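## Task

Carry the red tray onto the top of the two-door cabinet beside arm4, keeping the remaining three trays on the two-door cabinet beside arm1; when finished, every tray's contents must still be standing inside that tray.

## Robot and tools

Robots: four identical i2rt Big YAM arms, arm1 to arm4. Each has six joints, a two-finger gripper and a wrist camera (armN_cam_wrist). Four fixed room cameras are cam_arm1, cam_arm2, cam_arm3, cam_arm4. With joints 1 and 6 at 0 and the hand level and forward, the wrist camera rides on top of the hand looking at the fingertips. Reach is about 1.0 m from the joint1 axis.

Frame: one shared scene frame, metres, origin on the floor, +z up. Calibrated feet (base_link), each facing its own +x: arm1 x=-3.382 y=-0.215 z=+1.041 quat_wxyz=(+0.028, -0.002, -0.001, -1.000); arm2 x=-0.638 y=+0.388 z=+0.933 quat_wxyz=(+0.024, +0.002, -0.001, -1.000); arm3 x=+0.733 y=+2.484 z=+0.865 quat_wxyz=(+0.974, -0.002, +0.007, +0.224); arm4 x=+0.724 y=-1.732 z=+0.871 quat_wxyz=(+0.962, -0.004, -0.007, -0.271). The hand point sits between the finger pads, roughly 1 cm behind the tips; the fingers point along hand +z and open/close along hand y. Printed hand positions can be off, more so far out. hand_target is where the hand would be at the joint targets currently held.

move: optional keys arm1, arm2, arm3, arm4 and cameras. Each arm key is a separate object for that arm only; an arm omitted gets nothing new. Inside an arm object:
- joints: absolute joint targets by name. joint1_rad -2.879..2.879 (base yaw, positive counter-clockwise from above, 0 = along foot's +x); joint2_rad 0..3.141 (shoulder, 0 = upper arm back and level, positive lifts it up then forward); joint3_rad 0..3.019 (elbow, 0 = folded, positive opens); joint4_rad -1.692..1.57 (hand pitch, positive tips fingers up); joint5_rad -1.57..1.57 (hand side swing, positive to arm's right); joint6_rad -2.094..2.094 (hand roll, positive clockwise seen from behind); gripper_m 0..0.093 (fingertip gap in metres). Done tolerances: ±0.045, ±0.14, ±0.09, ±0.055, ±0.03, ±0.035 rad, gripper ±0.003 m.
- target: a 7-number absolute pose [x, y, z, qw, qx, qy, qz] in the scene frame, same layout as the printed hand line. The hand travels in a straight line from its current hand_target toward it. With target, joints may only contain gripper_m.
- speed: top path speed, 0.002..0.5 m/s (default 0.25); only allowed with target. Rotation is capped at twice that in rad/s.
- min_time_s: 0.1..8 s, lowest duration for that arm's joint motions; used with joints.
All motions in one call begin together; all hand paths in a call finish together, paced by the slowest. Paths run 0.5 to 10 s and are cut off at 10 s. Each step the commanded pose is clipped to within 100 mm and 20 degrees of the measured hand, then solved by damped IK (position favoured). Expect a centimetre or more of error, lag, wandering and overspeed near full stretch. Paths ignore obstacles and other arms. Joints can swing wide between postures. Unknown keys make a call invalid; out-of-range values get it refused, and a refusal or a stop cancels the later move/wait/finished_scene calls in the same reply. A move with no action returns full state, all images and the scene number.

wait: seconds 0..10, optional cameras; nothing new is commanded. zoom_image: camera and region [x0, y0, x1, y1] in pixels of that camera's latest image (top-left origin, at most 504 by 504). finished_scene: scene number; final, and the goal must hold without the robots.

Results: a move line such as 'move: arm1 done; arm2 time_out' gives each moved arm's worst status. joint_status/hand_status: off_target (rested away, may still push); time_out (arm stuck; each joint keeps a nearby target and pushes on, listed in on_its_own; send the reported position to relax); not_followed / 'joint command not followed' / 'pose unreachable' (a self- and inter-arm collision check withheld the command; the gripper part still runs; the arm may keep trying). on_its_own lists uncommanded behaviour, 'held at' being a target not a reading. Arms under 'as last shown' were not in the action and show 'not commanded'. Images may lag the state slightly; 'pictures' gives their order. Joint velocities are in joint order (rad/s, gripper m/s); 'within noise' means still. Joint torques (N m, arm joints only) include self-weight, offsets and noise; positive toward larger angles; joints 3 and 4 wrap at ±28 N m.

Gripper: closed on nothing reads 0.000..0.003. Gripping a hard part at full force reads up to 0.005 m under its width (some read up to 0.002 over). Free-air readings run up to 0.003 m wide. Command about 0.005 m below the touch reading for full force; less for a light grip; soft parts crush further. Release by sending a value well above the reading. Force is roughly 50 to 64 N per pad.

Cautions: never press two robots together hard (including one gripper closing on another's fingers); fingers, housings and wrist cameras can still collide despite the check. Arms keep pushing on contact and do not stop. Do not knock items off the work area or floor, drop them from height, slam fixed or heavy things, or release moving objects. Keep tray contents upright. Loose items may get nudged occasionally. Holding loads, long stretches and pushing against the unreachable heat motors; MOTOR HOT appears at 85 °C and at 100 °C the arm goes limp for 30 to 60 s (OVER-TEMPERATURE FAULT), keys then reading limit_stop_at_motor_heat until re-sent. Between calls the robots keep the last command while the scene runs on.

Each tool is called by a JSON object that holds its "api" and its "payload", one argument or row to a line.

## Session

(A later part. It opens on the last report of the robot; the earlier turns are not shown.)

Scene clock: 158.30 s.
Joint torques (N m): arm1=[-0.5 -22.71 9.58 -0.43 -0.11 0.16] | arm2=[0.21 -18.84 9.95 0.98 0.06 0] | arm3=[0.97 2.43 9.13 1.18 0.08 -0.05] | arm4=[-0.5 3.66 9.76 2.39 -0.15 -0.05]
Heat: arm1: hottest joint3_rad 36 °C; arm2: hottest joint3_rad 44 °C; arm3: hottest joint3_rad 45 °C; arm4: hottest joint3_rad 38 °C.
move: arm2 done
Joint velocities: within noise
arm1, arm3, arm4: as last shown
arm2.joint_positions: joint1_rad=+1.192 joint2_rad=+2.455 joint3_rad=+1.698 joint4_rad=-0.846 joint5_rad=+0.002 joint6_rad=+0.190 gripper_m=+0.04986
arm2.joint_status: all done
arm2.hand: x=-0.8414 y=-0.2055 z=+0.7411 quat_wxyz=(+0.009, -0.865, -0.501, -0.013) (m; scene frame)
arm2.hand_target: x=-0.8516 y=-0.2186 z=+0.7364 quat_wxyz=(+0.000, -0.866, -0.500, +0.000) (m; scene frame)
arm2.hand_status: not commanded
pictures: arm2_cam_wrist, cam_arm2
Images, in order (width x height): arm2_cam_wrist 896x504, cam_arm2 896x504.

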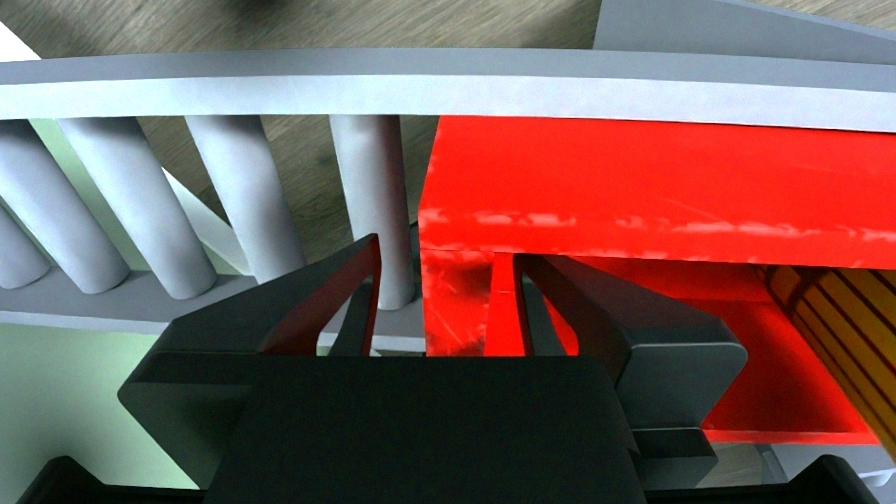

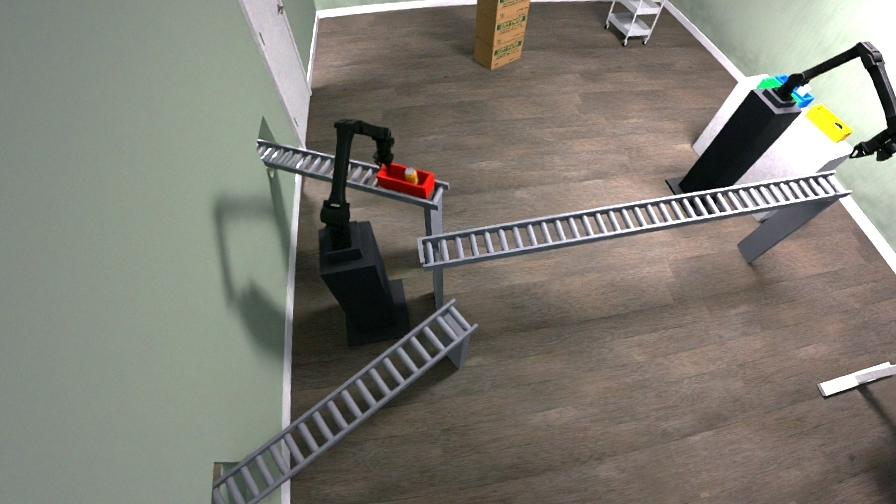

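{"api": "move", "payload": {
  "arm2": {"target":[-0.852,-0.215,1.0,0,0.866,0.5,0],"speed":0.12},
  "arm4": {"joints":{"joint1_rad":1.2,"joint5_rad":0,"joint6_rad":0,"joint4_rad":-1.56,"gripper_m":0.055},"min_time_s":4},
  "cameras": ["cam_arm2"]
}}

{"api": "wait", "payload": {
  "seconds": 3,
  "cameras": ["cam_arm2","cam_arm4","arm4_cam_wrist"]
}}

Scene clock: 165.33 s.
Joint torques (N m): arm1=[-0.67 -22.77 9.61 -0.43 -0.12 0.17] | arm2=[-0.03 -19.66 12.34 -0.13 0.05 -0.01] | arm3=[1.08 2.43 9.14 1.17 0.09 -0.06] | arm4=[0.38 3.43 9.65 1.55 -0.02 0.14]
Heat: arm1: hottest joint3_rad 36 °C; arm2: hottest joint3_rad 44 °C; arm3: hottest joint3_rad 45 °C; arm4: hottest joint3_rad 38 °C.
move: arm2 off_target; arm4 done
Joint velocities: within noise
arm1, arm3: as last shown
arm2.joint_positions: joint1_rad=+1.192 joint2_rad=+2.104 joint3_rad=+1.781 joint4_rad=-1.276 joint5_rad=+0.002 joint6_rad=+0.190 gripper_m=+0.04994
arm2.joint_status: not commanded
arm2.hand: x=-0.8426 y=-0.2058 z=+0.9865 quat_wxyz=(+0.008, -0.865, -0.501, -0.011) (m; scene frame)
arm2.hand_target: x=-0.8518 y=-0.2144 z=+1.0002 quat_wxyz=(+0.000, -0.866, -0.500, +0.000) (m; scene frame)
arm2.hand_status: off_target (0.019 m and 1.5 deg from the pose sent, 0.259 m and 1.8 deg at the start)
arm4.joint_positions: joint1_rad=+1.189 joint2_rad=+0.635 joint3_rad=+1.447 joint4_rad=-1.551 joint5_rad=-0.002 joint6_rad=-0.015 gripper_m=+0.05509
arm4.joint_status: all done
arm4.hand: x=+0.8813 y=-1.6042 z=+1.3908 quat_wxyz=(-0.387, +0.298, -0.865, -0.118) (m; scene frame)
arm4.hand_target: x=+0.8771 y=-1.6049 z=+1.3979 quat_wxyz=(-0.390, +0.295, -0.863, -0.124) (m; scene frame)
arm4.hand_status: not commanded
pictures: cam_arm2
Images, in order (width x height): cam_arm2 896x504.

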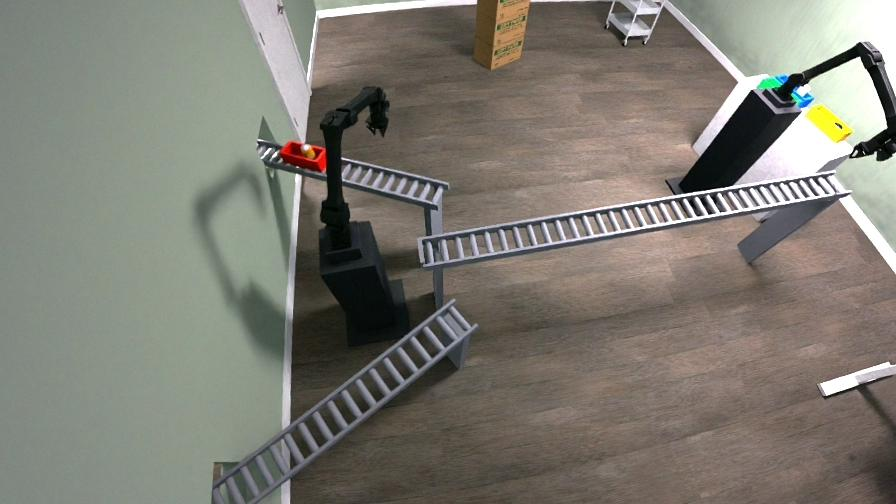

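Scene clock: 168.33 s.
Joint torques (N m): arm1=[-0.67 -22.83 9.65 -0.39 -0.11 0.17] | arm2=[-0.03 -19.6 12.31 -0.12 0.05 0] | arm3=[0.85 2.49 9.14 1.2 0.08 -0.07] | arm4=[0.21 3.84 9.48 1.48 -0.03 0.07]
Heat: arm1: hottest joint3_rad 37 °C; arm2: hottest joint3_rad 45 °C; arm3: hottest joint3_rad 45 °C; arm4: hottest joint3_rad 38 °C.
Joint velocities: within noise
arm1.joint_positions: joint1_rad=-1.508 joint2_rad=+2.021 joint3_rad=+1.652 joint4_rad=-1.252 joint5_rad=+0.006 joint6_rad=+0.111 gripper_m=+0.04991
arm1.joint_status: not commanded
arm1.hand: x=-3.4507 y=+0.3733 z=+1.0962 quat_wxyz=(-0.015, -0.710, +0.704, -0.021) (m; scene frame)
arm1.hand_target: x=-3.4550 y=+0.3889 z=+1.1202 quat_wxyz=(+0.000, -0.707, +0.707, +0.000) (m; scene frame)
arm1.hand_status: not commanded
arm2.joint_positions: joint1_rad=+1.192 joint2_rad=+2.104 joint3_rad=+1.781 joint4_rad=-1.276 joint5_rad=+0.002 joint6_rad=+0.190 gripper_m=+0.04994
arm2.joint_status: not commanded
arm2.hand: x=-0.8426 y=-0.2058 z=+0.9865 quat_wxyz=(+0.008, -0.865, -0.501, -0.011) (m; scene frame)
arm2.hand_target: x=-0.8518 y=-0.2144 z=+1.0002 quat_wxyz=(+0.000, -0.866, -0.500, +0.000) (m; scene frame)
arm2.hand_status: off_target (0.019 m and 1.5 deg from the pose sent, 0.259 m and 1.8 deg at the start)
arm3.joint_positions: joint1_rad=-0.423 joint2_rad=+0.637 joint3_rad=+1.333 joint4_rad=-1.526 joint5_rad=+0.222 joint6_rad=+0.654 gripper_m=+0.09396
arm3.joint_status: not commanded
arm3.hand: x=+0.9557 y=+2.4547 z=+1.3375 quat_wxyz=(-0.369, -0.322, -0.872, -0.018) (m; scene frame)
arm3.hand_target: x=+0.9552 y=+2.4547 z=+1.3503 quat_wxyz=(-0.382, -0.321, -0.866, -0.024) (m; scene frame)
arm3.hand_status: not commanded
arm4.joint_positions: joint1_rad=+1.189 joint2_rad=+0.635 joint3_rad=+1.447 joint4_rad=-1.551 joint5_rad=-0.002 joint6_rad=-0.015 gripper_m=+0.05509
arm4.joint_status: all done
arm4.hand: x=+0.8813 y=-1.6042 z=+1.3908 quat_wxyz=(-0.387, +0.297, -0.865, -0.118) (m; scene frame)
arm4.hand_target: x=+0.8771 y=-1.6049 z=+1.3979 quat_wxyz=(-0.390, +0.295, -0.863, -0.124) (m; scene frame)
arm4.hand_status: not commanded
wait: 3.00 s; at rest by 0.27 s
pictures: arm4_cam_wrist, cam_arm2, cam_arm4
Images, in order (width x height): arm4_cam_wrist 896x504, cam_arm2 896x504, cam_arm4 896x504.

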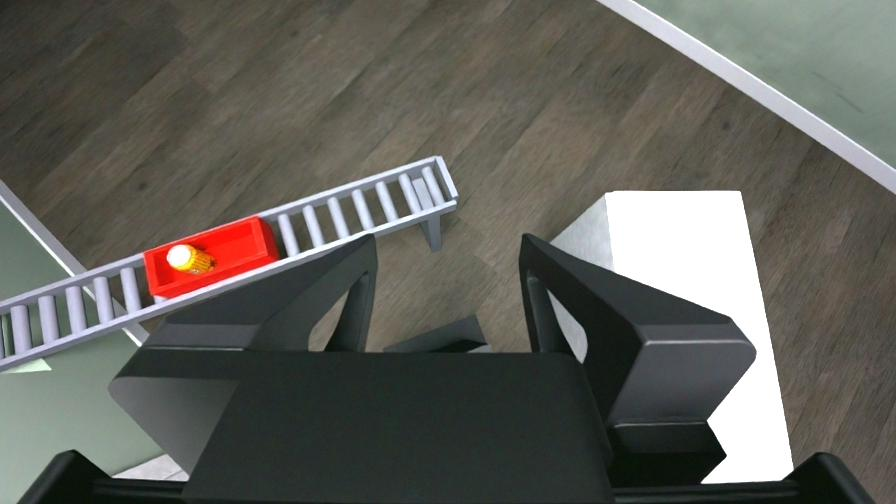

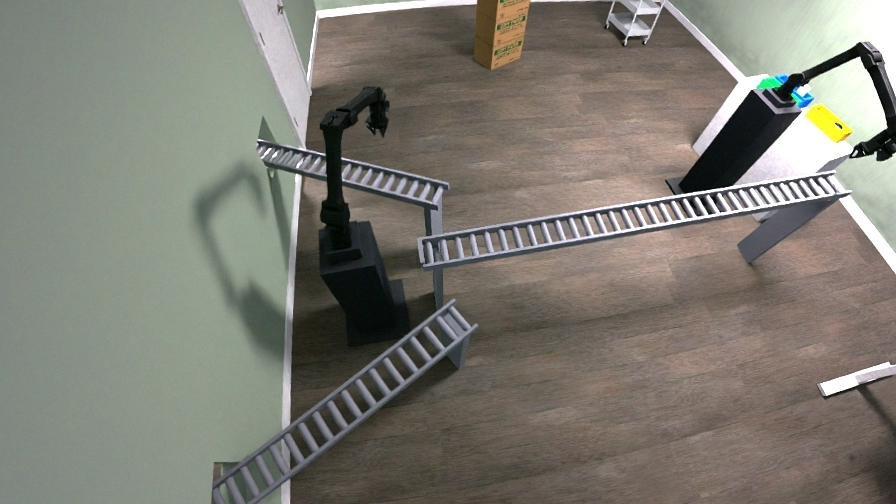

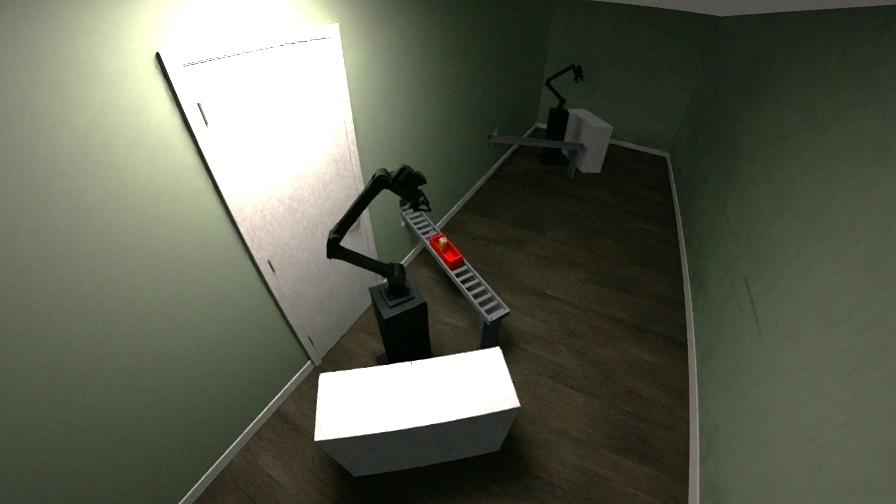

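{"api": "move", "payload": {
  "arm4": {"target":[0.93,-1.2,1.05,0,0.507,-0.862,0]},
  "cameras": ["cam_arm4","arm4_cam_wrist"]
}}

Scene clock: 180.03 s.
Joint torques (N m): arm1=[-0.79 -22.83 9.61 -0.42 -0.11 0.16] | arm2=[-0.15 -19.6 12.29 -0.14 0.04 0] | arm3=[0.97 2.43 9.13 1.21 0.09 -0.06] | arm4=[-0.38 -17.03 13.68 0.05 -0.17 -0.25]
Heat: arm1: hottest joint3_rad 37 °C; arm2: hottest joint3_rad 46 °C; arm3: hottest joint3_rad 45 °C; arm4: hottest joint3_rad 39 °C.
move: arm4 off_target
Joint velocities: within noise
arm1, arm2, arm3: as last shown
arm4.joint_positions: joint1_rad=+1.733 joint2_rad=+1.831 joint3_rad=+1.665 joint4_rad=-1.432 joint5_rad=-0.012 joint6_rad=+0.144 gripper_m=+0.05509
arm4.joint_status: not commanded
arm4.hand: x=+0.9296 y=-1.2153 z=+1.0349 quat_wxyz=(+0.013, +0.496, -0.868, +0.011) (m; scene frame)
arm4.hand_target: x=+0.9296 y=-1.2008 z=+1.0501 quat_wxyz=(+0.000, +0.507, -0.862, +0.000) (m; scene frame)
arm4.hand_status: off_target (0.021 m and 2.4 deg from the pose sent, 0.531 m and 52.6 deg at the start)
pictures: arm4_cam_wrist, cam_arm4
Images, in order (width x height): arm4_cam_wrist 896x504, cam_arm4 896x504.

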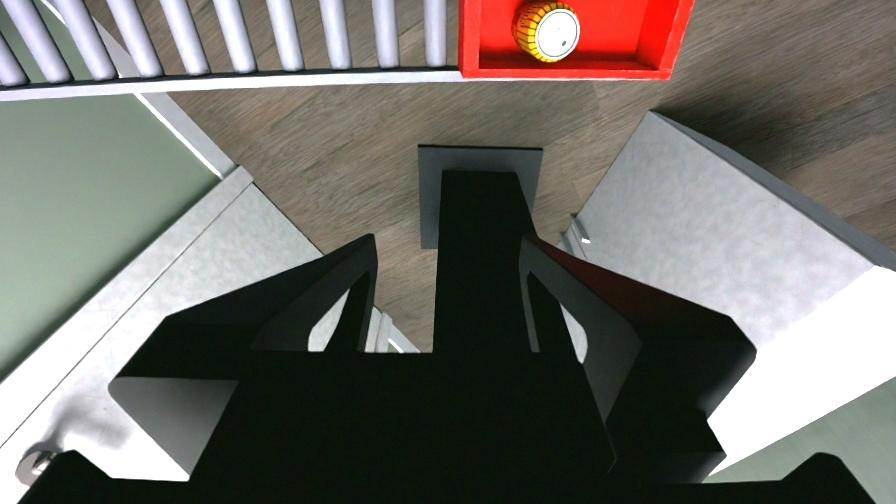

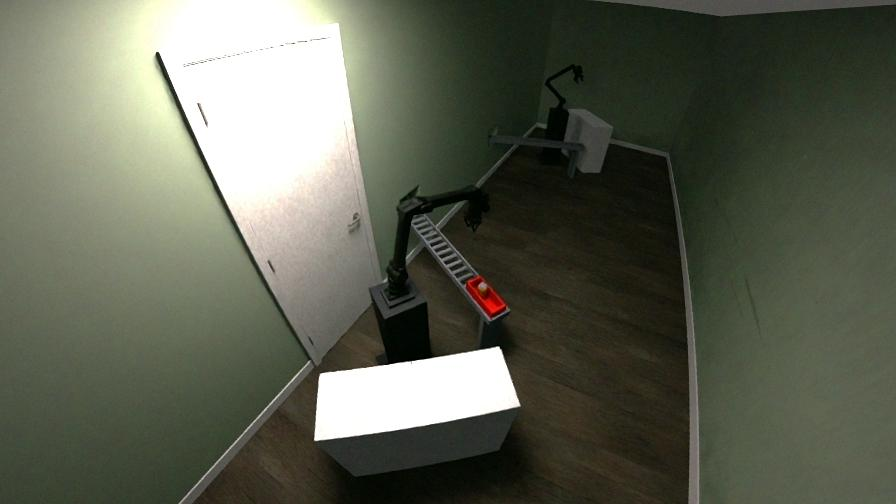

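{"api": "move", "payload": {
  "arm4": {"target":[0.966,-1.187,0.72,0,0.503,-0.864,0]},
  "cameras": ["arm4_cam_wrist"]
}}

Scene clock: 188.20 s.
Joint torques (N m): arm1=[-0.91 -22.65 9.61 -0.34 -0.11 0.16] | arm2=[-0.03 -19.55 12.37 -0.17 0.05 -0.02] | arm3=[0.91 2.67 9.16 1.21 0.09 -0.07] | arm4=[-1.9 -20.6 9.59 0.79 -0.15 -0.27]
Heat: arm1: hottest joint3_rad 37 °C; arm2: hottest joint3_rad 46 °C; arm3: hottest joint3_rad 45 °C; arm4: hottest joint3_rad 40 °C.
move: arm4 off_target
Joint velocities: within noise
arm1, arm2, arm3: as last shown
arm4.joint_positions: joint1_rad=+1.712 joint2_rad=+2.288 joint3_rad=+1.483 joint4_rad=-0.795 joint5_rad=-0.013 joint6_rad=+0.113 gripper_m=+0.05509
arm4.joint_status: not commanded
arm4.hand: x=+0.9536 y=-1.2012 z=+0.7151 quat_wxyz=(+0.014, +0.501, -0.865, +0.011) (m; scene frame)
arm4.hand_target: x=+0.9659 y=-1.1875 z=+0.7206 quat_wxyz=(+0.000, +0.503, -0.864, +0.000) (m; scene frame)
arm4.hand_status: off_target (0.020 m and 2.1 deg from the pose sent, 0.318 m and 2.2 deg at the start)
pictures: arm4_cam_wrist
Images, in order (width x height): arm4_cam_wrist 896x504.

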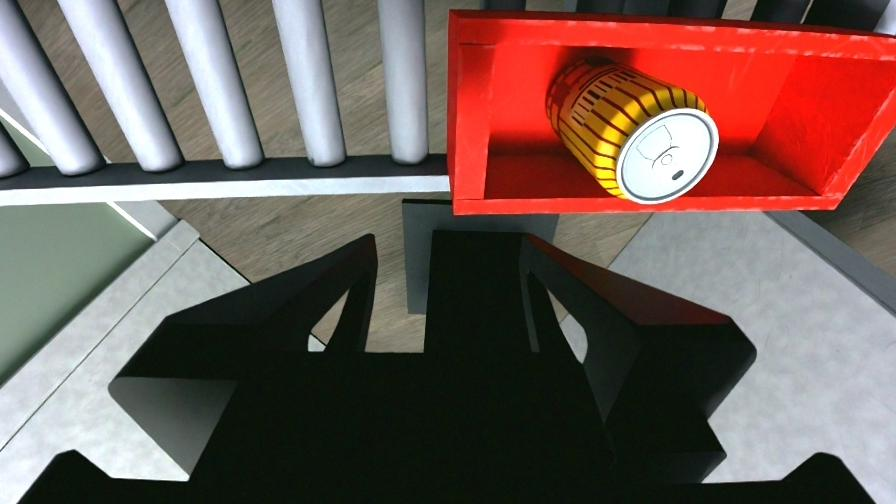

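{"api": "move", "payload": {
  "arm4": {"target":[0.997,-1.167,0.655,0,0.503,-0.864,0],"speed":0.15},
  "cameras": ["arm4_cam_wrist"]
}}

Scene clock: 192.57 s.
Joint torques (N m): arm1=[-0.56 -22.83 9.58 -0.35 -0.12 0.15] | arm2=[-0.15 -19.55 12.29 -0.17 0.06 0] | arm3=[1.08 2.55 9.1 1.18 0.09 -0.03] | arm4=[-1.79 -20.95 9.87 0.53 -0.12 -0.23]
Heat: arm1: hottest joint3_rad 37 °C; arm2: hottest joint3_rad 47 °C; arm3: hottest joint3_rad 45 °C; arm4: hottest joint3_rad 40 °C.
move: arm4 off_target
Joint velocities: within noise
arm1, arm2, arm3: as last shown
arm4.joint_positions: joint1_rad=+1.678 joint2_rad=+2.462 joint3_rad=+1.637 joint4_rad=-0.762 joint5_rad=-0.013 joint6_rad=+0.082 gripper_m=+0.05509
arm4.joint_status: not commanded
arm4.hand: x=+0.9872 y=-1.1787 z=+0.6542 quat_wxyz=(+0.009, +0.499, -0.866, +0.007) (m; scene frame)
arm4.hand_target: x=+0.9967 y=-1.1673 z=+0.6553 quat_wxyz=(+0.000, +0.503, -0.864, +0.000) (m; scene frame)
arm4.hand_status: off_target (0.015 m and 1.4 deg from the pose sent, 0.082 m and 2.1 deg at the start)
pictures: arm4_cam_wrist
Images, in order (width x height): arm4_cam_wrist 896x504.

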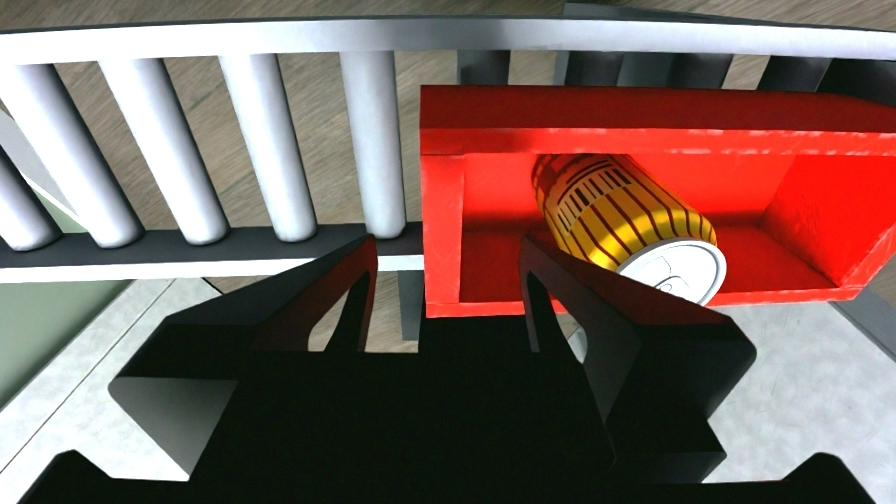

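{"api": "move", "payload": {
  "arm4": {"target":[0.989,-1.182,0.612,0,0.503,-0.864,0],"speed":0.1},
  "cameras": ["arm4_cam_wrist"]
}}

Scene clock: 198.37 s.
Joint torques (N m): arm1=[-0.79 -22.71 9.62 -0.42 -0.1 0.18] | arm2=[0.09 -19.55 12.29 -0.1 0.05 -0.02] | arm3=[1.14 2.49 9.11 1.13 0.1 -0.06] | arm4=[-2.37 -20.6 6.64 0.84 -0.12 -0.23]
Heat: arm1: hottest joint3_rad 37 °C; arm2: hottest joint3_rad 47 °C; arm3: hottest joint3_rad 45 °C; arm4: hottest joint3_rad 40 °C.
move: arm4 off_target
Joint velocities: within noise
arm1, arm2, arm3: as last shown
arm4.joint_positions: joint1_rad=+1.678 joint2_rad=+2.514 joint3_rad=+1.637 joint4_rad=-0.680 joint5_rad=-0.013 joint6_rad=+0.082 gripper_m=+0.05509
arm4.joint_status: not commanded
arm4.hand: x=+0.9883 y=-1.1775 z=+0.6234 quat_wxyz=(-0.004, +0.499, -0.866, -0.001) (m; scene frame)
arm4.hand_target: x=+0.9888 y=-1.1821 z=+0.6122 quat_wxyz=(+0.000, +0.503, -0.864, +0.000) (m; scene frame)
arm4.hand_status: off_target (0.012 m and 0.7 deg from the pose sent, 0.042 m and 1.4 deg at the start)
pictures: arm4_cam_wrist
Images, in order (width x height): arm4_cam_wrist 896x504.

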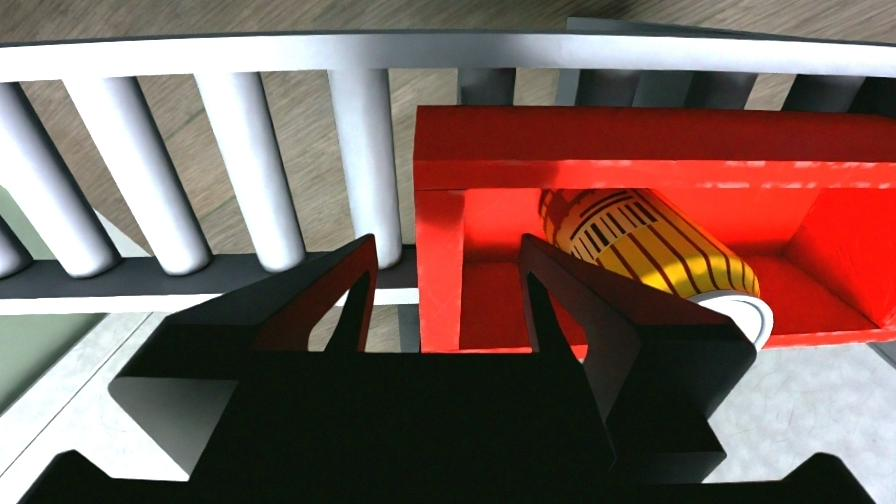

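{"api": "move", "payload": {
  "arm4": {"target":[0.975,-1.203,0.595,0,0.503,-0.864,0],"speed":0.1},
  "cameras": ["arm4_cam_wrist"]
}}

Scene clock: 202.47 s.
Joint torques (N m): arm1=[-0.73 -22.65 9.61 -0.42 -0.11 0.16] | arm2=[0.03 -19.84 12.33 -0.16 0.06 -0.01] | arm3=[1.14 2.61 9.17 1.11 0.06 -0.05] | arm4=[-1.49 -20.19 5.53 0.98 -0.14 -0.13]
Heat: arm1: hottest joint3_rad 37 °C; arm2: hottest joint3_rad 47 °C; arm3: hottest joint3_rad 45 °C; arm4: hottest joint3_rad 40 °C.
move: arm4 off_target
Joint velocities: within noise
arm1, arm2, arm3: as last shown
arm4.joint_positions: joint1_rad=+1.678 joint2_rad=+2.514 joint3_rad=+1.562 joint4_rad=-0.600 joint5_rad=-0.013 joint6_rad=+0.082 gripper_m=+0.05509
arm4.joint_status: not commanded
arm4.hand: x=+0.9792 y=-1.1972 z=+0.6061 quat_wxyz=(-0.006, +0.499, -0.866, -0.003) (m; scene frame)
arm4.hand_target: x=+0.9749 y=-1.2031 z=+0.5952 quat_wxyz=(+0.000, +0.503, -0.864, +0.000) (m; scene frame)
arm4.hand_status: off_target (0.013 m and 0.9 deg from the pose sent, 0.040 m and 0.7 deg at the start)
pictures: arm4_cam_wrist
Images, in order (width x height): arm4_cam_wrist 896x504.

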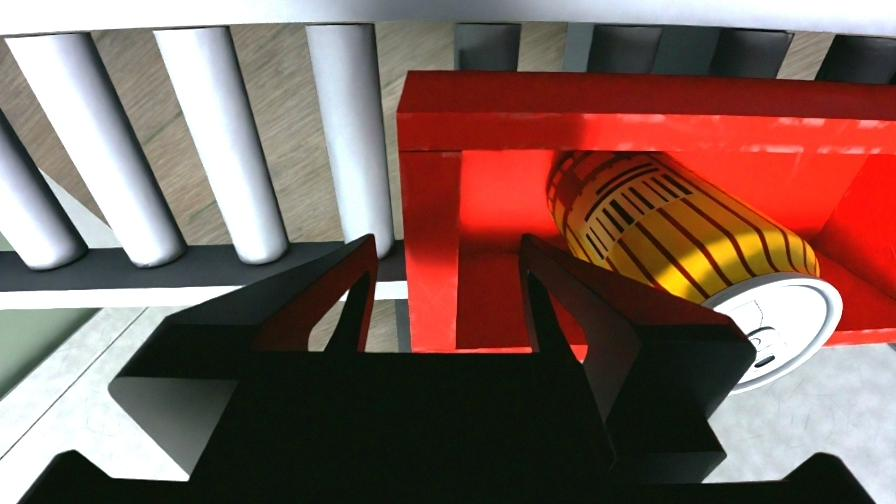

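{"api": "move", "payload": {
  "arm4": {"target":[0.969,-1.201,0.574,0,0.503,-0.864,0],"speed":0.06}
}}

{"api": "move", "payload": {
  "arm4": {"joints":{"gripper_m":0.012}},
  "cameras": ["arm4_cam_wrist"]
}}

{"api": "move", "payload": {
  "arm4": {"target":[0.96,-1.21,0.8,0,0.503,-0.864,0],"speed":0.08},
  "cameras": ["arm4_cam_wrist","cam_arm4"]
}}

Scene clock: 207.67 s.
Joint torques (N m): arm1=[-0.79 -22.95 9.65 -0.35 -0.11 0.17] | arm2=[-0.03 -19.6 12.3 -0.13 0.06 0] | arm3=[0.97 2.37 9.1 1.22 0.08 -0.05] | arm4=[-0.26 -20.42 6.87 0.9 -0.12 -0.03]
Heat: arm1: hottest joint3_rad 37 °C; arm2: hottest joint3_rad 47 °C; arm3: hottest joint3_rad 46 °C; arm4: hottest joint3_rad 40 °C.
move: arm4 off_target
Joint velocities: within noise
arm1, arm2, arm3: as last shown
arm4.joint_positions: joint1_rad=+1.680 joint2_rad=+2.556 joint3_rad=+1.562 joint4_rad=-0.576 joint5_rad=-0.013 joint6_rad=+0.082 gripper_m=+0.05509
arm4.joint_status: not commanded
arm4.hand: x=+0.9734 y=-1.2068 z=+0.5822 quat_wxyz=(+0.002, +0.501, -0.866, +0.002) (m; scene frame)
arm4.hand_target: x=+0.9689 y=-1.2013 z=+0.5742 quat_wxyz=(+0.000, +0.503, -0.864, +0.000) (m; scene frame)
arm4.hand_status: off_target (0.011 m and 0.5 deg from the pose sent, 0.034 m and 0.9 deg at the start)
pictures: none

Scene clock: 208.43 s.
Joint torques (N m): arm1=[-0.67 -22.77 9.59 -0.39 -0.11 0.14] | arm2=[-0.03 -19.49 12.34 -0.21 0.05 0] | arm3=[1.2 2.43 9.14 1.2 0.1 -0.06] | arm4=[-0.97 -20.13 6.76 0.76 0.34 -0.07]
Heat: arm1: hottest joint3_rad 37 °C; arm2: hottest joint3_rad 47 °C; arm3: hottest joint3_rad 46 °C; arm4: hottest joint3_rad 40 °C.
move: arm4 off_target
Joint velocities: within noise
arm1, arm2, arm3: as last shown
arm4.joint_positions: joint1_rad=+1.692 joint2_rad=+2.557 joint3_rad=+1.562 joint4_rad=-0.574 joint5_rad=-0.027 joint6_rad=+0.085 gripper_m=+0.02091
arm4.joint_status: gripper_m off_target (ended at +0.02094, target +0.01200)
arm4.hand: x=+0.9652 y=-1.2029 z=+0.5815 quat_wxyz=(+0.005, +0.504, -0.864, -0.004) (m; scene frame)
arm4.hand_target: x=+0.9689 y=-1.2014 z=+0.5741 quat_wxyz=(+0.000, +0.503, -0.864, +0.000) (m; scene frame)
arm4.hand_status: not commanded
pictures: arm4_cam_wrist
Images, in order (width x height): arm4_cam_wrist 896x504.

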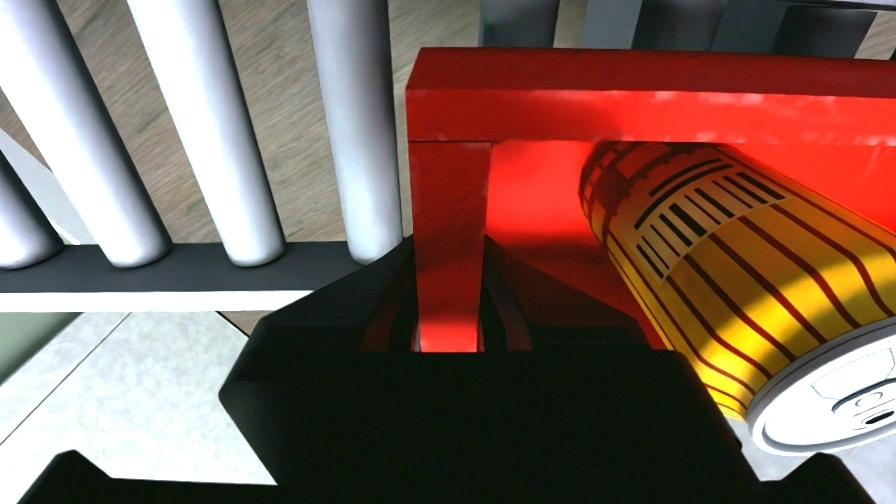

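Scene clock: 212.03 s.
Joint torques (N m): arm1=[-0.67 -23.06 9.62 -0.38 -0.11 0.16] | arm2=[-0.09 -19.55 12.26 -0.14 0.03 -0.01] | arm3=[0.91 2.37 9.2 1.14 0.09 -0.06] | arm4=[-0.91 -23.82 7.88 -0.23 0.44 -0.07]
Heat: arm1: hottest joint3_rad 37 °C; arm2: hottest joint3_rad 48 °C; arm3: hottest joint3_rad 46 °C; arm4: hottest joint3_rad 39 °C.
move: arm4 off_target
Joint velocities: within noise
arm1.joint_positions: joint1_rad=-1.508 joint2_rad=+2.021 joint3_rad=+1.652 joint4_rad=-1.252 joint5_rad=+0.006 joint6_rad=+0.111 gripper_m=+0.04991
arm1.joint_status: not commanded
arm1.hand: x=-3.4507 y=+0.3733 z=+1.0962 quat_wxyz=(-0.015, -0.710, +0.704, -0.021) (m; scene frame)
arm1.hand_target: x=-3.4550 y=+0.3889 z=+1.1202 quat_wxyz=(+0.000, -0.707, +0.707, +0.000) (m; scene frame)
arm1.hand_status: not commanded
arm2.joint_positions: joint1_rad=+1.192 joint2_rad=+2.104 joint3_rad=+1.781 joint4_rad=-1.276 joint5_rad=+0.002 joint6_rad=+0.190 gripper_m=+0.04994
arm2.joint_status: not commanded
arm2.hand: x=-0.8426 y=-0.2058 z=+0.9865 quat_wxyz=(+0.008, -0.865, -0.501, -0.011) (m; scene frame)
arm2.hand_target: x=-0.8518 y=-0.2144 z=+1.0002 quat_wxyz=(+0.000, -0.866, -0.500, +0.000) (m; scene frame)
arm2.hand_status: not commanded
arm3.joint_positions: joint1_rad=-0.423 joint2_rad=+0.637 joint3_rad=+1.333 joint4_rad=-1.526 joint5_rad=+0.222 joint6_rad=+0.654 gripper_m=+0.09396
arm3.joint_status: not commanded
arm3.hand: x=+0.9557 y=+2.4547 z=+1.3375 quat_wxyz=(-0.369, -0.322, -0.872, -0.018) (m; scene frame)
arm3.hand_target: x=+0.9552 y=+2.4547 z=+1.3503 quat_wxyz=(-0.382, -0.321, -0.866, -0.024) (m; scene frame)
arm3.hand_status: not commanded
arm4.joint_positions: joint1_rad=+1.692 joint2_rad=+2.162 joint3_rad=+1.419 joint4_rad=-0.872 joint5_rad=-0.031 joint6_rad=+0.086 gripper_m=+0.02091
arm4.joint_status: not commanded
arm4.hand: x=+0.9525 y=-1.2221 z=+0.7680 quat_wxyz=(+0.026, +0.503, -0.864, +0.008) (m; scene frame)
arm4.hand_target: x=+0.9598 y=-1.2104 z=+0.7995 quat_wxyz=(+0.000, +0.503, -0.864, +0.000) (m; scene frame)
arm4.hand_status: off_target (0.035 m and 3.1 deg from the pose sent, 0.219 m and 0.7 deg at the start)
pictures: arm4_cam_wrist, cam_arm4
Images, in order (width x height): arm4_cam_wrist 896x504, cam_arm4 896x504.

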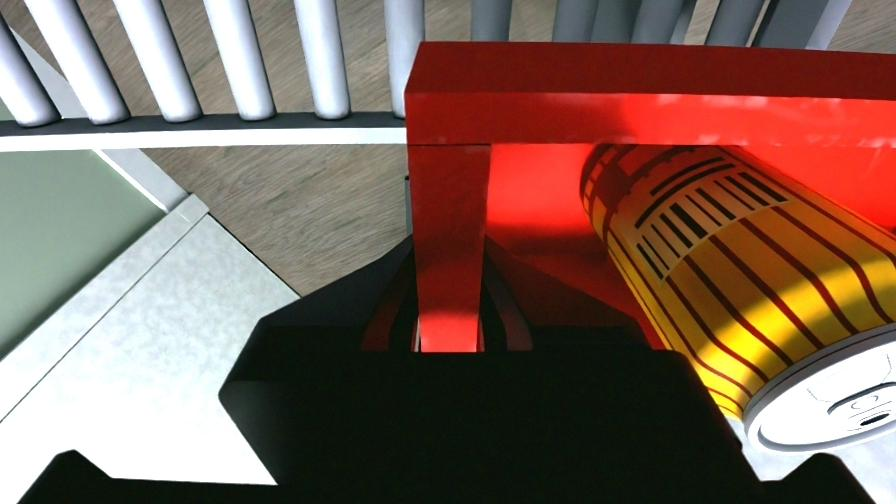

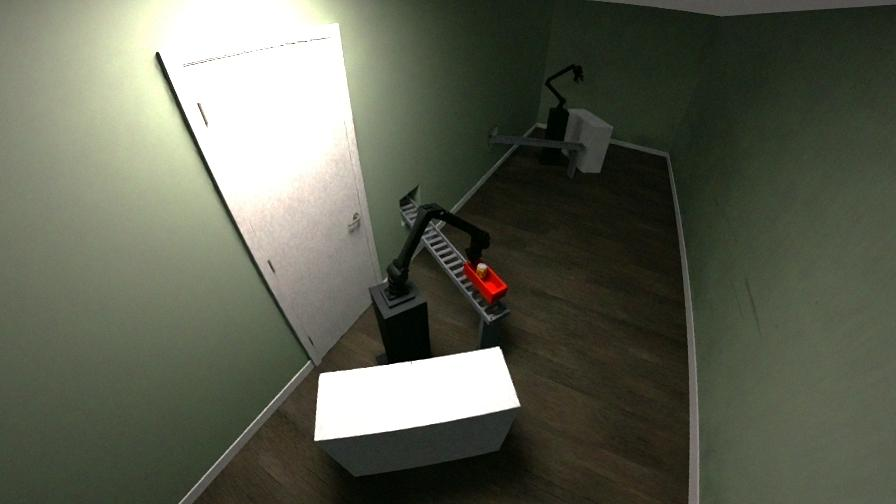

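{"api": "move", "payload": {
  "arm4": {"target":[0.93,-1.25,1.08,0,0.503,-0.864,0],"speed":0.12}
}}

{"api": "move", "payload": {
  "arm4": {"joints":{"joint1_rad":0.25,"joint6_rad":0.42},"min_time_s":5.5},
  "cameras": ["arm4_cam_wrist","cam_arm4"]
}}

{"api": "zoom_image", "payload": {
  "camera": "cam_arm4",
  "region": [290, 200, 550, 480]
}}

Scene clock: 222.70 s.
Joint torques (N m): arm1=[-0.79 -22.83 9.63 -0.4 -0.1 0.14] | arm2=[-0.26 -19.6 12.26 -0.16 0.05 0] | arm3=[1.14 2.55 9.14 1.14 0.08 -0.06] | arm4=[-0.09 -18.78 15.98 -0.28 0.53 0.06]
Heat: arm1: hottest joint3_rad 38 °C; arm2: hottest joint3_rad 48 °C; arm3: hottest joint3_rad 46 °C; arm4: hottest joint3_rad 39 °C.
move: arm4 off_target
Joint velocities: within noise
arm1, arm2, arm3: as last shown
arm4.joint_positions: joint1_rad=+1.695 joint2_rad=+1.738 joint3_rad=+1.520 joint4_rad=-1.451 joint5_rad=-0.032 joint6_rad=+0.086 gripper_m=+0.02091
arm4.joint_status: not commanded
arm4.hand: x=+0.9235 y=-1.2722 z=+1.0307 quat_wxyz=(+0.048, +0.503, -0.862, +0.023) (m; scene frame)
arm4.hand_target: x=+0.9284 y=-1.2533 z=+1.0799 quat_wxyz=(+0.000, +0.503, -0.864, -0.001) (m; scene frame)
arm4.hand_status: off_target (0.054 m and 6.2 deg from the pose sent, 0.314 m and 3.1 deg at the start)
pictures: none

Scene clock: 228.67 s.
Joint torques (N m): arm1=[-0.62 -22.59 9.57 -0.42 -0.11 0.17] | arm2=[0.09 -19.78 12.33 -0.2 0.05 -0.02] | arm3=[1.14 2.32 9.1 1.14 0.08 -0.05] | arm4=[-1.14 -18.96 15.99 -0.16 0.48 0.17]
Heat: arm1: hottest joint3_rad 38 °C; arm2: hottest joint3_rad 48 °C; arm3: hottest joint3_rad 46 °C; arm4: hottest joint3_rad 40 °C.
move: arm4 done
Joint velocities: within noise
arm1, arm2, arm3: as last shown
arm4.joint_positions: joint1_rad=+0.250 joint2_rad=+1.738 joint3_rad=+1.520 joint4_rad=-1.451 joint5_rad=-0.032 joint6_rad=+0.399 gripper_m=+0.02091
arm4.joint_status: all done
arm4.hand: x=+1.2011 y=-1.8725 z=+1.0408 quat_wxyz=(+0.043, -0.343, -0.938, -0.010) (m; scene frame)
arm4.hand_target: x=+1.2179 y=-1.8801 z=+1.0905 quat_wxyz=(-0.011, -0.352, -0.936, -0.005) (m; scene frame)
arm4.hand_status: not commanded
pictures: arm4_cam_wrist, cam_arm4
Images, in order (width x height): arm4_cam_wrist 896x504, cam_arm4 896x504.

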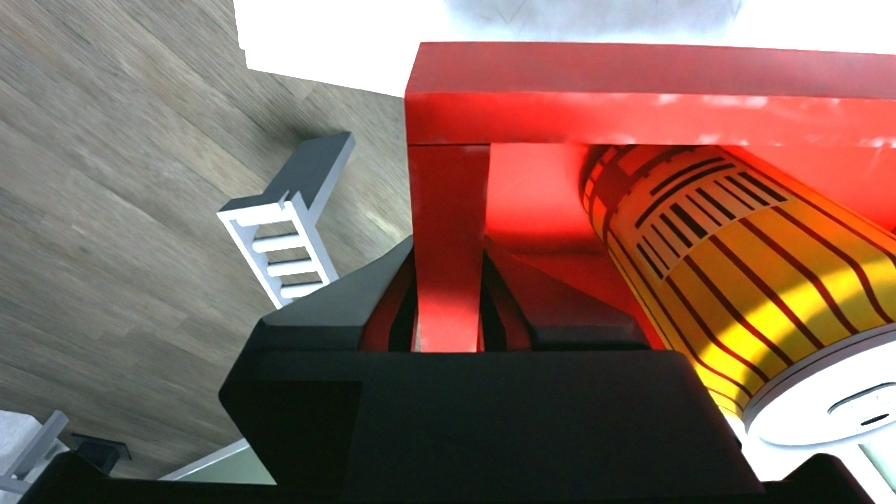

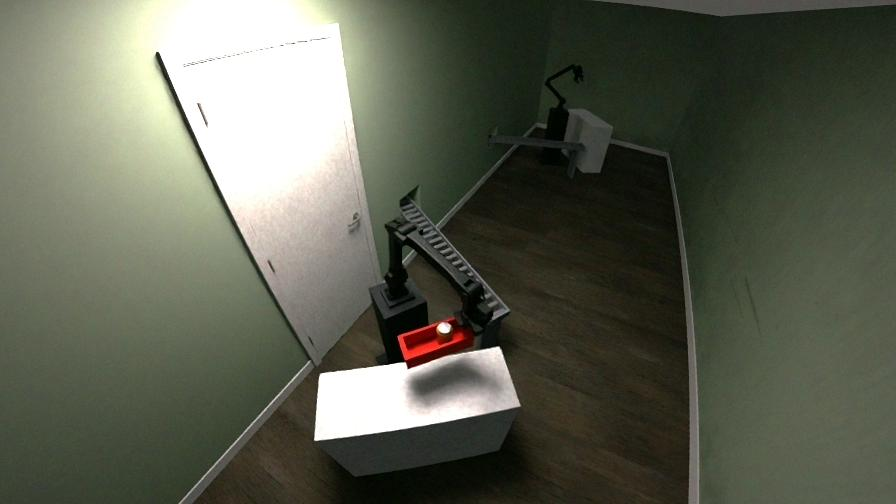

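Scaled by 1.800 from the camera's 896x504 image, which has a finer 1280x720 frame.

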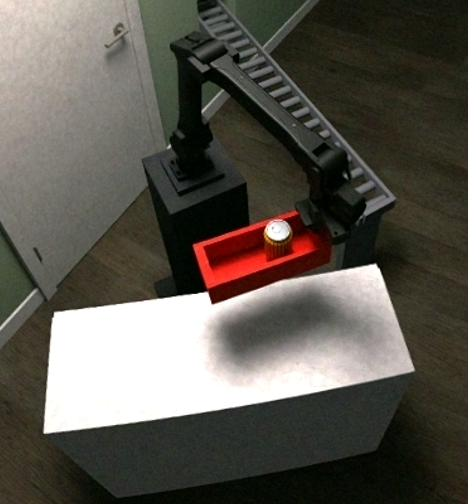

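{"api": "move", "payload": {
  "arm4": {"target":[1.28,-1.95,1.0,0,-0.343,-0.938,0],"speed":0.12},
  "cameras": ["cam_arm4","arm4_cam_wrist"]
}}

Scene clock: 238.40 s.
Joint torques (N m): arm1=[-0.62 -22.95 9.63 -0.36 -0.1 0.15] | arm2=[-0.09 -19.43 12.3 -0.18 0.05 0] | arm3=[1.2 2.43 9.09 1.25 0.07 -0.05] | arm4=[-1.85 -21.01 15.61 0.27 0.55 -0.13]
Heat: arm1: hottest joint3_rad 38 °C; arm2: hottest joint3_rad 48 °C; arm3: hottest joint3_rad 46 °C; arm4: hottest joint3_rad 42 °C.
move: arm4 off_target
Joint velocities: within noise
arm1, arm2, arm3: as last shown
arm4.joint_positions: joint1_rad=+0.181 joint2_rad=+1.978 joint3_rad=+1.652 joint4_rad=-1.353 joint5_rad=-0.024 joint6_rad=+0.335 gripper_m=+0.02091
arm4.joint_status: not commanded
arm4.hand: x=+1.2551 y=-1.9321 z=+0.9616 quat_wxyz=(+0.047, -0.345, -0.938, -0.009) (m; scene frame)
arm4.hand_target: x=+1.2770 y=-1.9487 z=+1.0008 quat_wxyz=(+0.000, -0.344, -0.939, +0.000) (m; scene frame)
arm4.hand_status: off_target (0.049 m and 5.4 deg from the pose sent, 0.118 m and 5.1 deg at the start)
pictures: arm4_cam_wrist, cam_arm4
Images, in order (width x height): arm4_cam_wrist 896x504, cam_arm4 896x504.

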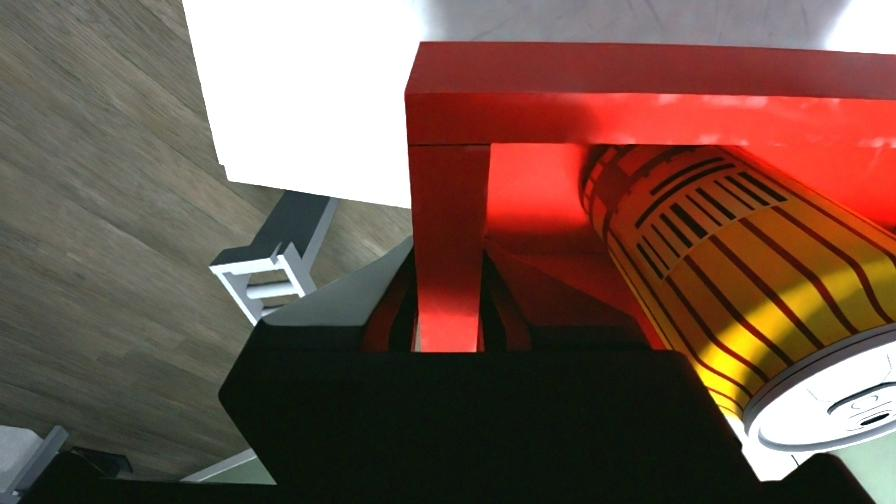

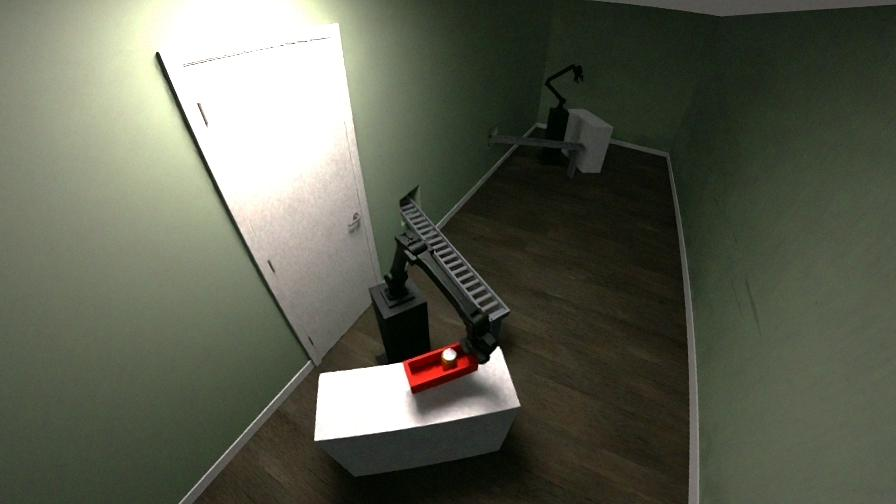

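{"api": "move", "payload": {
  "arm4": {"target":[1.32,-2.005,0.97,0,-0.374,-0.927,0],"speed":0.12},
  "cameras": ["cam_arm4","arm4_cam_wrist"]
}}

{"api": "zoom_image", "payload": {
  "camera": "cam_arm4",
  "region": [300, 300, 540, 480]
}}

Scene clock: 244.57 s.
Joint torques (N m): arm1=[-0.38 -22.59 9.62 -0.38 -0.11 0.16] | arm2=[-0.03 -19.84 12.25 -0.2 0.05 0.01] | arm3=[1.14 2.43 9.13 1.18 0.09 -0.06] | arm4=[-1.67 -23.88 15.6 -0.4 0.59 -0.03]
Heat: arm1: hottest joint3_rad 38 °C; arm2: hottest joint3_rad 48 °C; arm3: hottest joint3_rad 46 °C; arm4: hottest joint3_rad 46 °C.
move: arm4 off_target
Joint velocities: within noise
arm1, arm2, arm3: as last shown
arm4.joint_positions: joint1_rad=+0.124 joint2_rad=+2.164 joint3_rad=+1.864 joint4_rad=-1.368 joint5_rad=-0.024 joint6_rad=+0.334 gripper_m=+0.02091
arm4.joint_status: not commanded
arm4.hand: x=+1.2990 y=-1.9885 z=+0.9270 quat_wxyz=(+0.041, -0.371, -0.928, -0.011) (m; scene frame)
arm4.hand_target: x=+1.3172 y=-2.0036 z=+0.9706 quat_wxyz=(-0.001, -0.374, -0.927, +0.000) (m; scene frame)
arm4.hand_status: off_target (0.051 m and 4.8 deg from the pose sent, 0.098 m and 6.5 deg at the start)
pictures: arm4_cam_wrist, cam_arm4
Images, in order (width x height): arm4_cam_wrist 896x504, cam_arm4 896x504.

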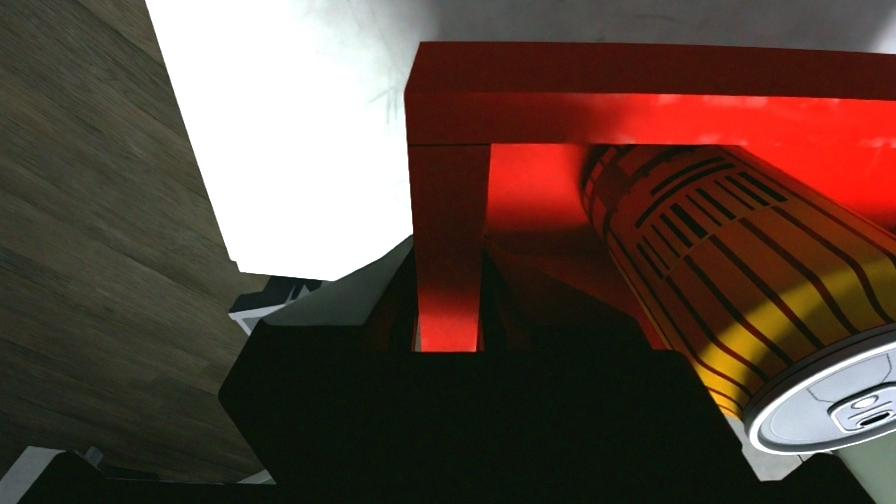

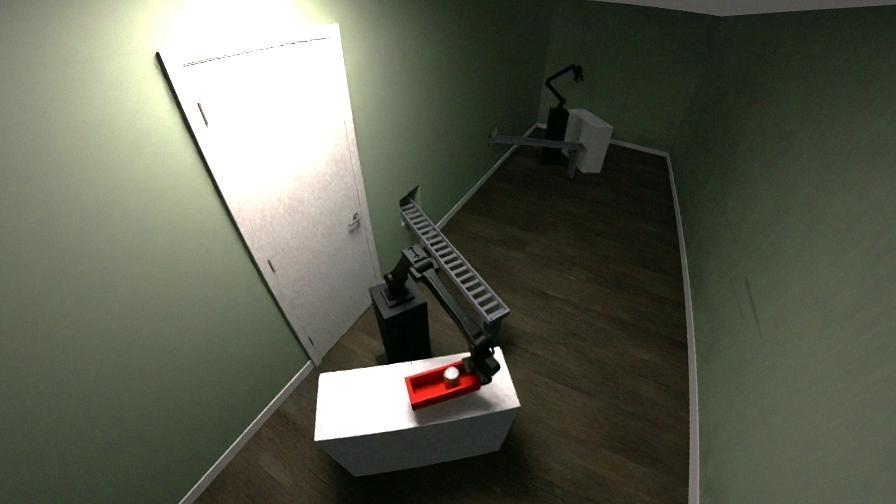

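Scaled by 2.100 from the camera's 896x504 image, which has a finer 1280x720 frame.

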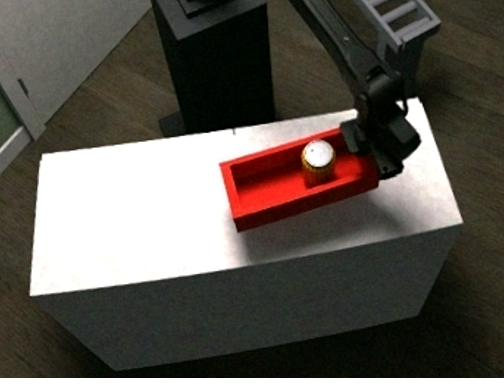

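{"api": "move", "payload": {
  "arm4": {"target":[1.318,-2.0,0.9,-0.001,-0.374,-0.927,0],"speed":0.1}
}}

{"api": "move", "payload": {
  "arm4": {"target":[1.318,-2.0,0.85,-0.001,-0.374,-0.927,0],"speed":0.06},
  "cameras": ["cam_arm4","arm4_cam_wrist"]
}}

{"api": "zoom_image", "payload": {
  "camera": "cam_arm4",
  "region": [300, 300, 540, 480]
}}

Scene clock: 248.63 s.
Joint torques (N m): arm1=[-0.44 -22.59 9.59 -0.43 -0.12 0.15] | arm2=[-0.09 -19.78 12.36 -0.17 0.04 -0.02] | arm3=[1.03 2.43 9.16 1.17 0.08 -0.06] | arm4=[-0.97 -25.11 10.07 0.46 0.55 -0.03]
Heat: arm1: hottest joint3_rad 38 °C; arm2: hottest joint3_rad 48 °C; arm3: hottest joint3_rad 46 °C; arm4: hottest joint3_rad 47 °C.
move: arm4 off_target
Joint velocities: within noise
arm1, arm2, arm3: as last shown
arm4.joint_positions: joint1_rad=+0.124 joint2_rad=+2.222 joint3_rad=+1.821 joint4_rad=-1.231 joint5_rad=-0.024 joint6_rad=+0.334 gripper_m=+0.02091
arm4.joint_status: not commanded
arm4.hand: x=+1.3094 y=-1.9936 z=+0.8739 quat_wxyz=(+0.023, -0.371, -0.928, -0.010) (m; scene frame)
arm4.hand_target: x=+1.3176 y=-1.9997 z=+0.9001 quat_wxyz=(-0.001, -0.374, -0.927, +0.000) (m; scene frame)
arm4.hand_status: off_target (0.028 m and 3.0 deg from the pose sent, 0.035 m and 4.9 deg at the start)
pictures: none

Scene clock: 249.97 s.
Joint torques (N m): arm1=[-0.62 -22.71 9.58 -0.42 -0.1 0.16] | arm2=[0.03 -19.55 12.31 -0.09 0.06 0] | arm3=[1.03 2.61 9.13 1.16 0.09 -0.06] | arm4=[-0.79 -23.06 9.26 1.1 0.09 0.01]
Heat: arm1: hottest joint3_rad 38 °C; arm2: hottest joint3_rad 48 °C; arm3: hottest joint3_rad 46 °C; arm4: hottest joint3_rad 47 °C.
move: arm4 done
Joint velocities: within noise
arm1, arm2, arm3: as last shown
arm4.joint_positions: joint1_rad=+0.124 joint2_rad=+2.252 joint3_rad=+1.787 joint4_rad=-1.147 joint5_rad=-0.011 joint6_rad=+0.334 gripper_m=+0.02091
arm4.joint_status: not commanded
arm4.hand: x=+1.3112 y=-1.9971 z=+0.8434 quat_wxyz=(+0.013, -0.371, -0.928, -0.003) (m; scene frame)
arm4.hand_target: x=+1.3179 y=-1.9999 z=+0.8502 quat_wxyz=(-0.001, -0.374, -0.927, +0.000) (m; scene frame)
arm4.hand_status: done (0.010 m and 1.7 deg from the pose sent, 0.026 m and 3.0 deg at the start)
pictures: arm4_cam_wrist, cam_arm4
Images, in order (width x height): arm4_cam_wrist 896x504, cam_arm4 896x504.

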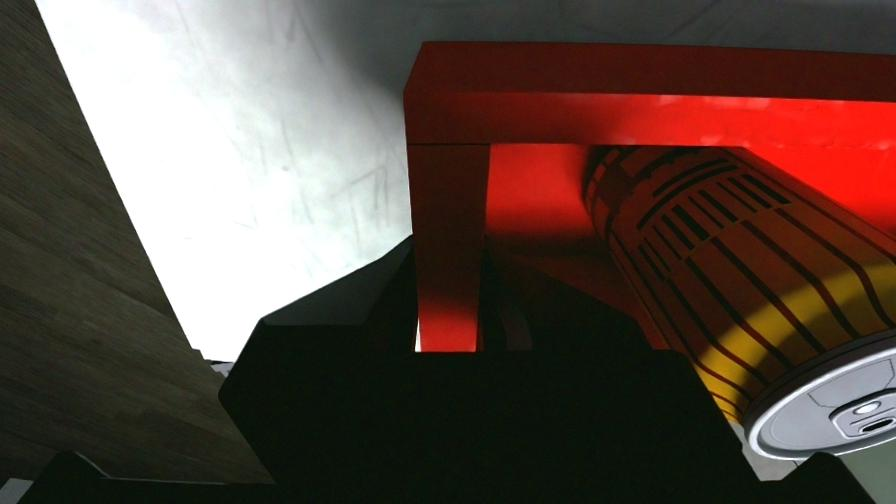

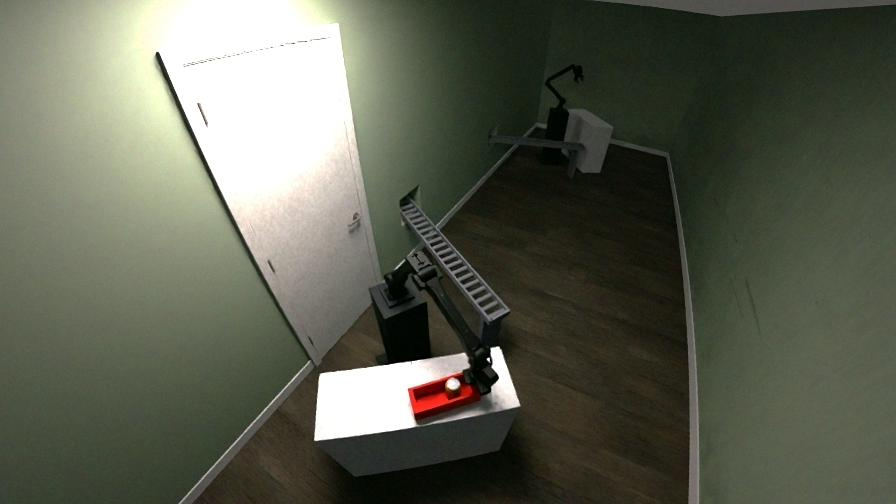

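Scaled by 2.100 from the camera's 896x504 image, which has a finer 1280x720 frame.

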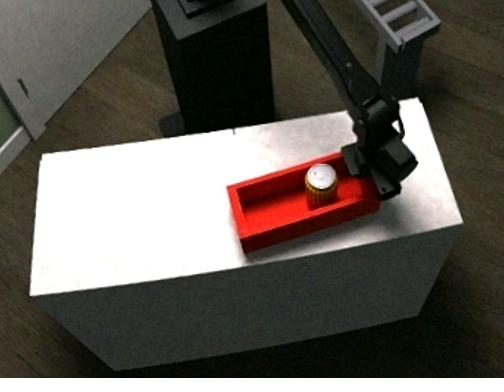

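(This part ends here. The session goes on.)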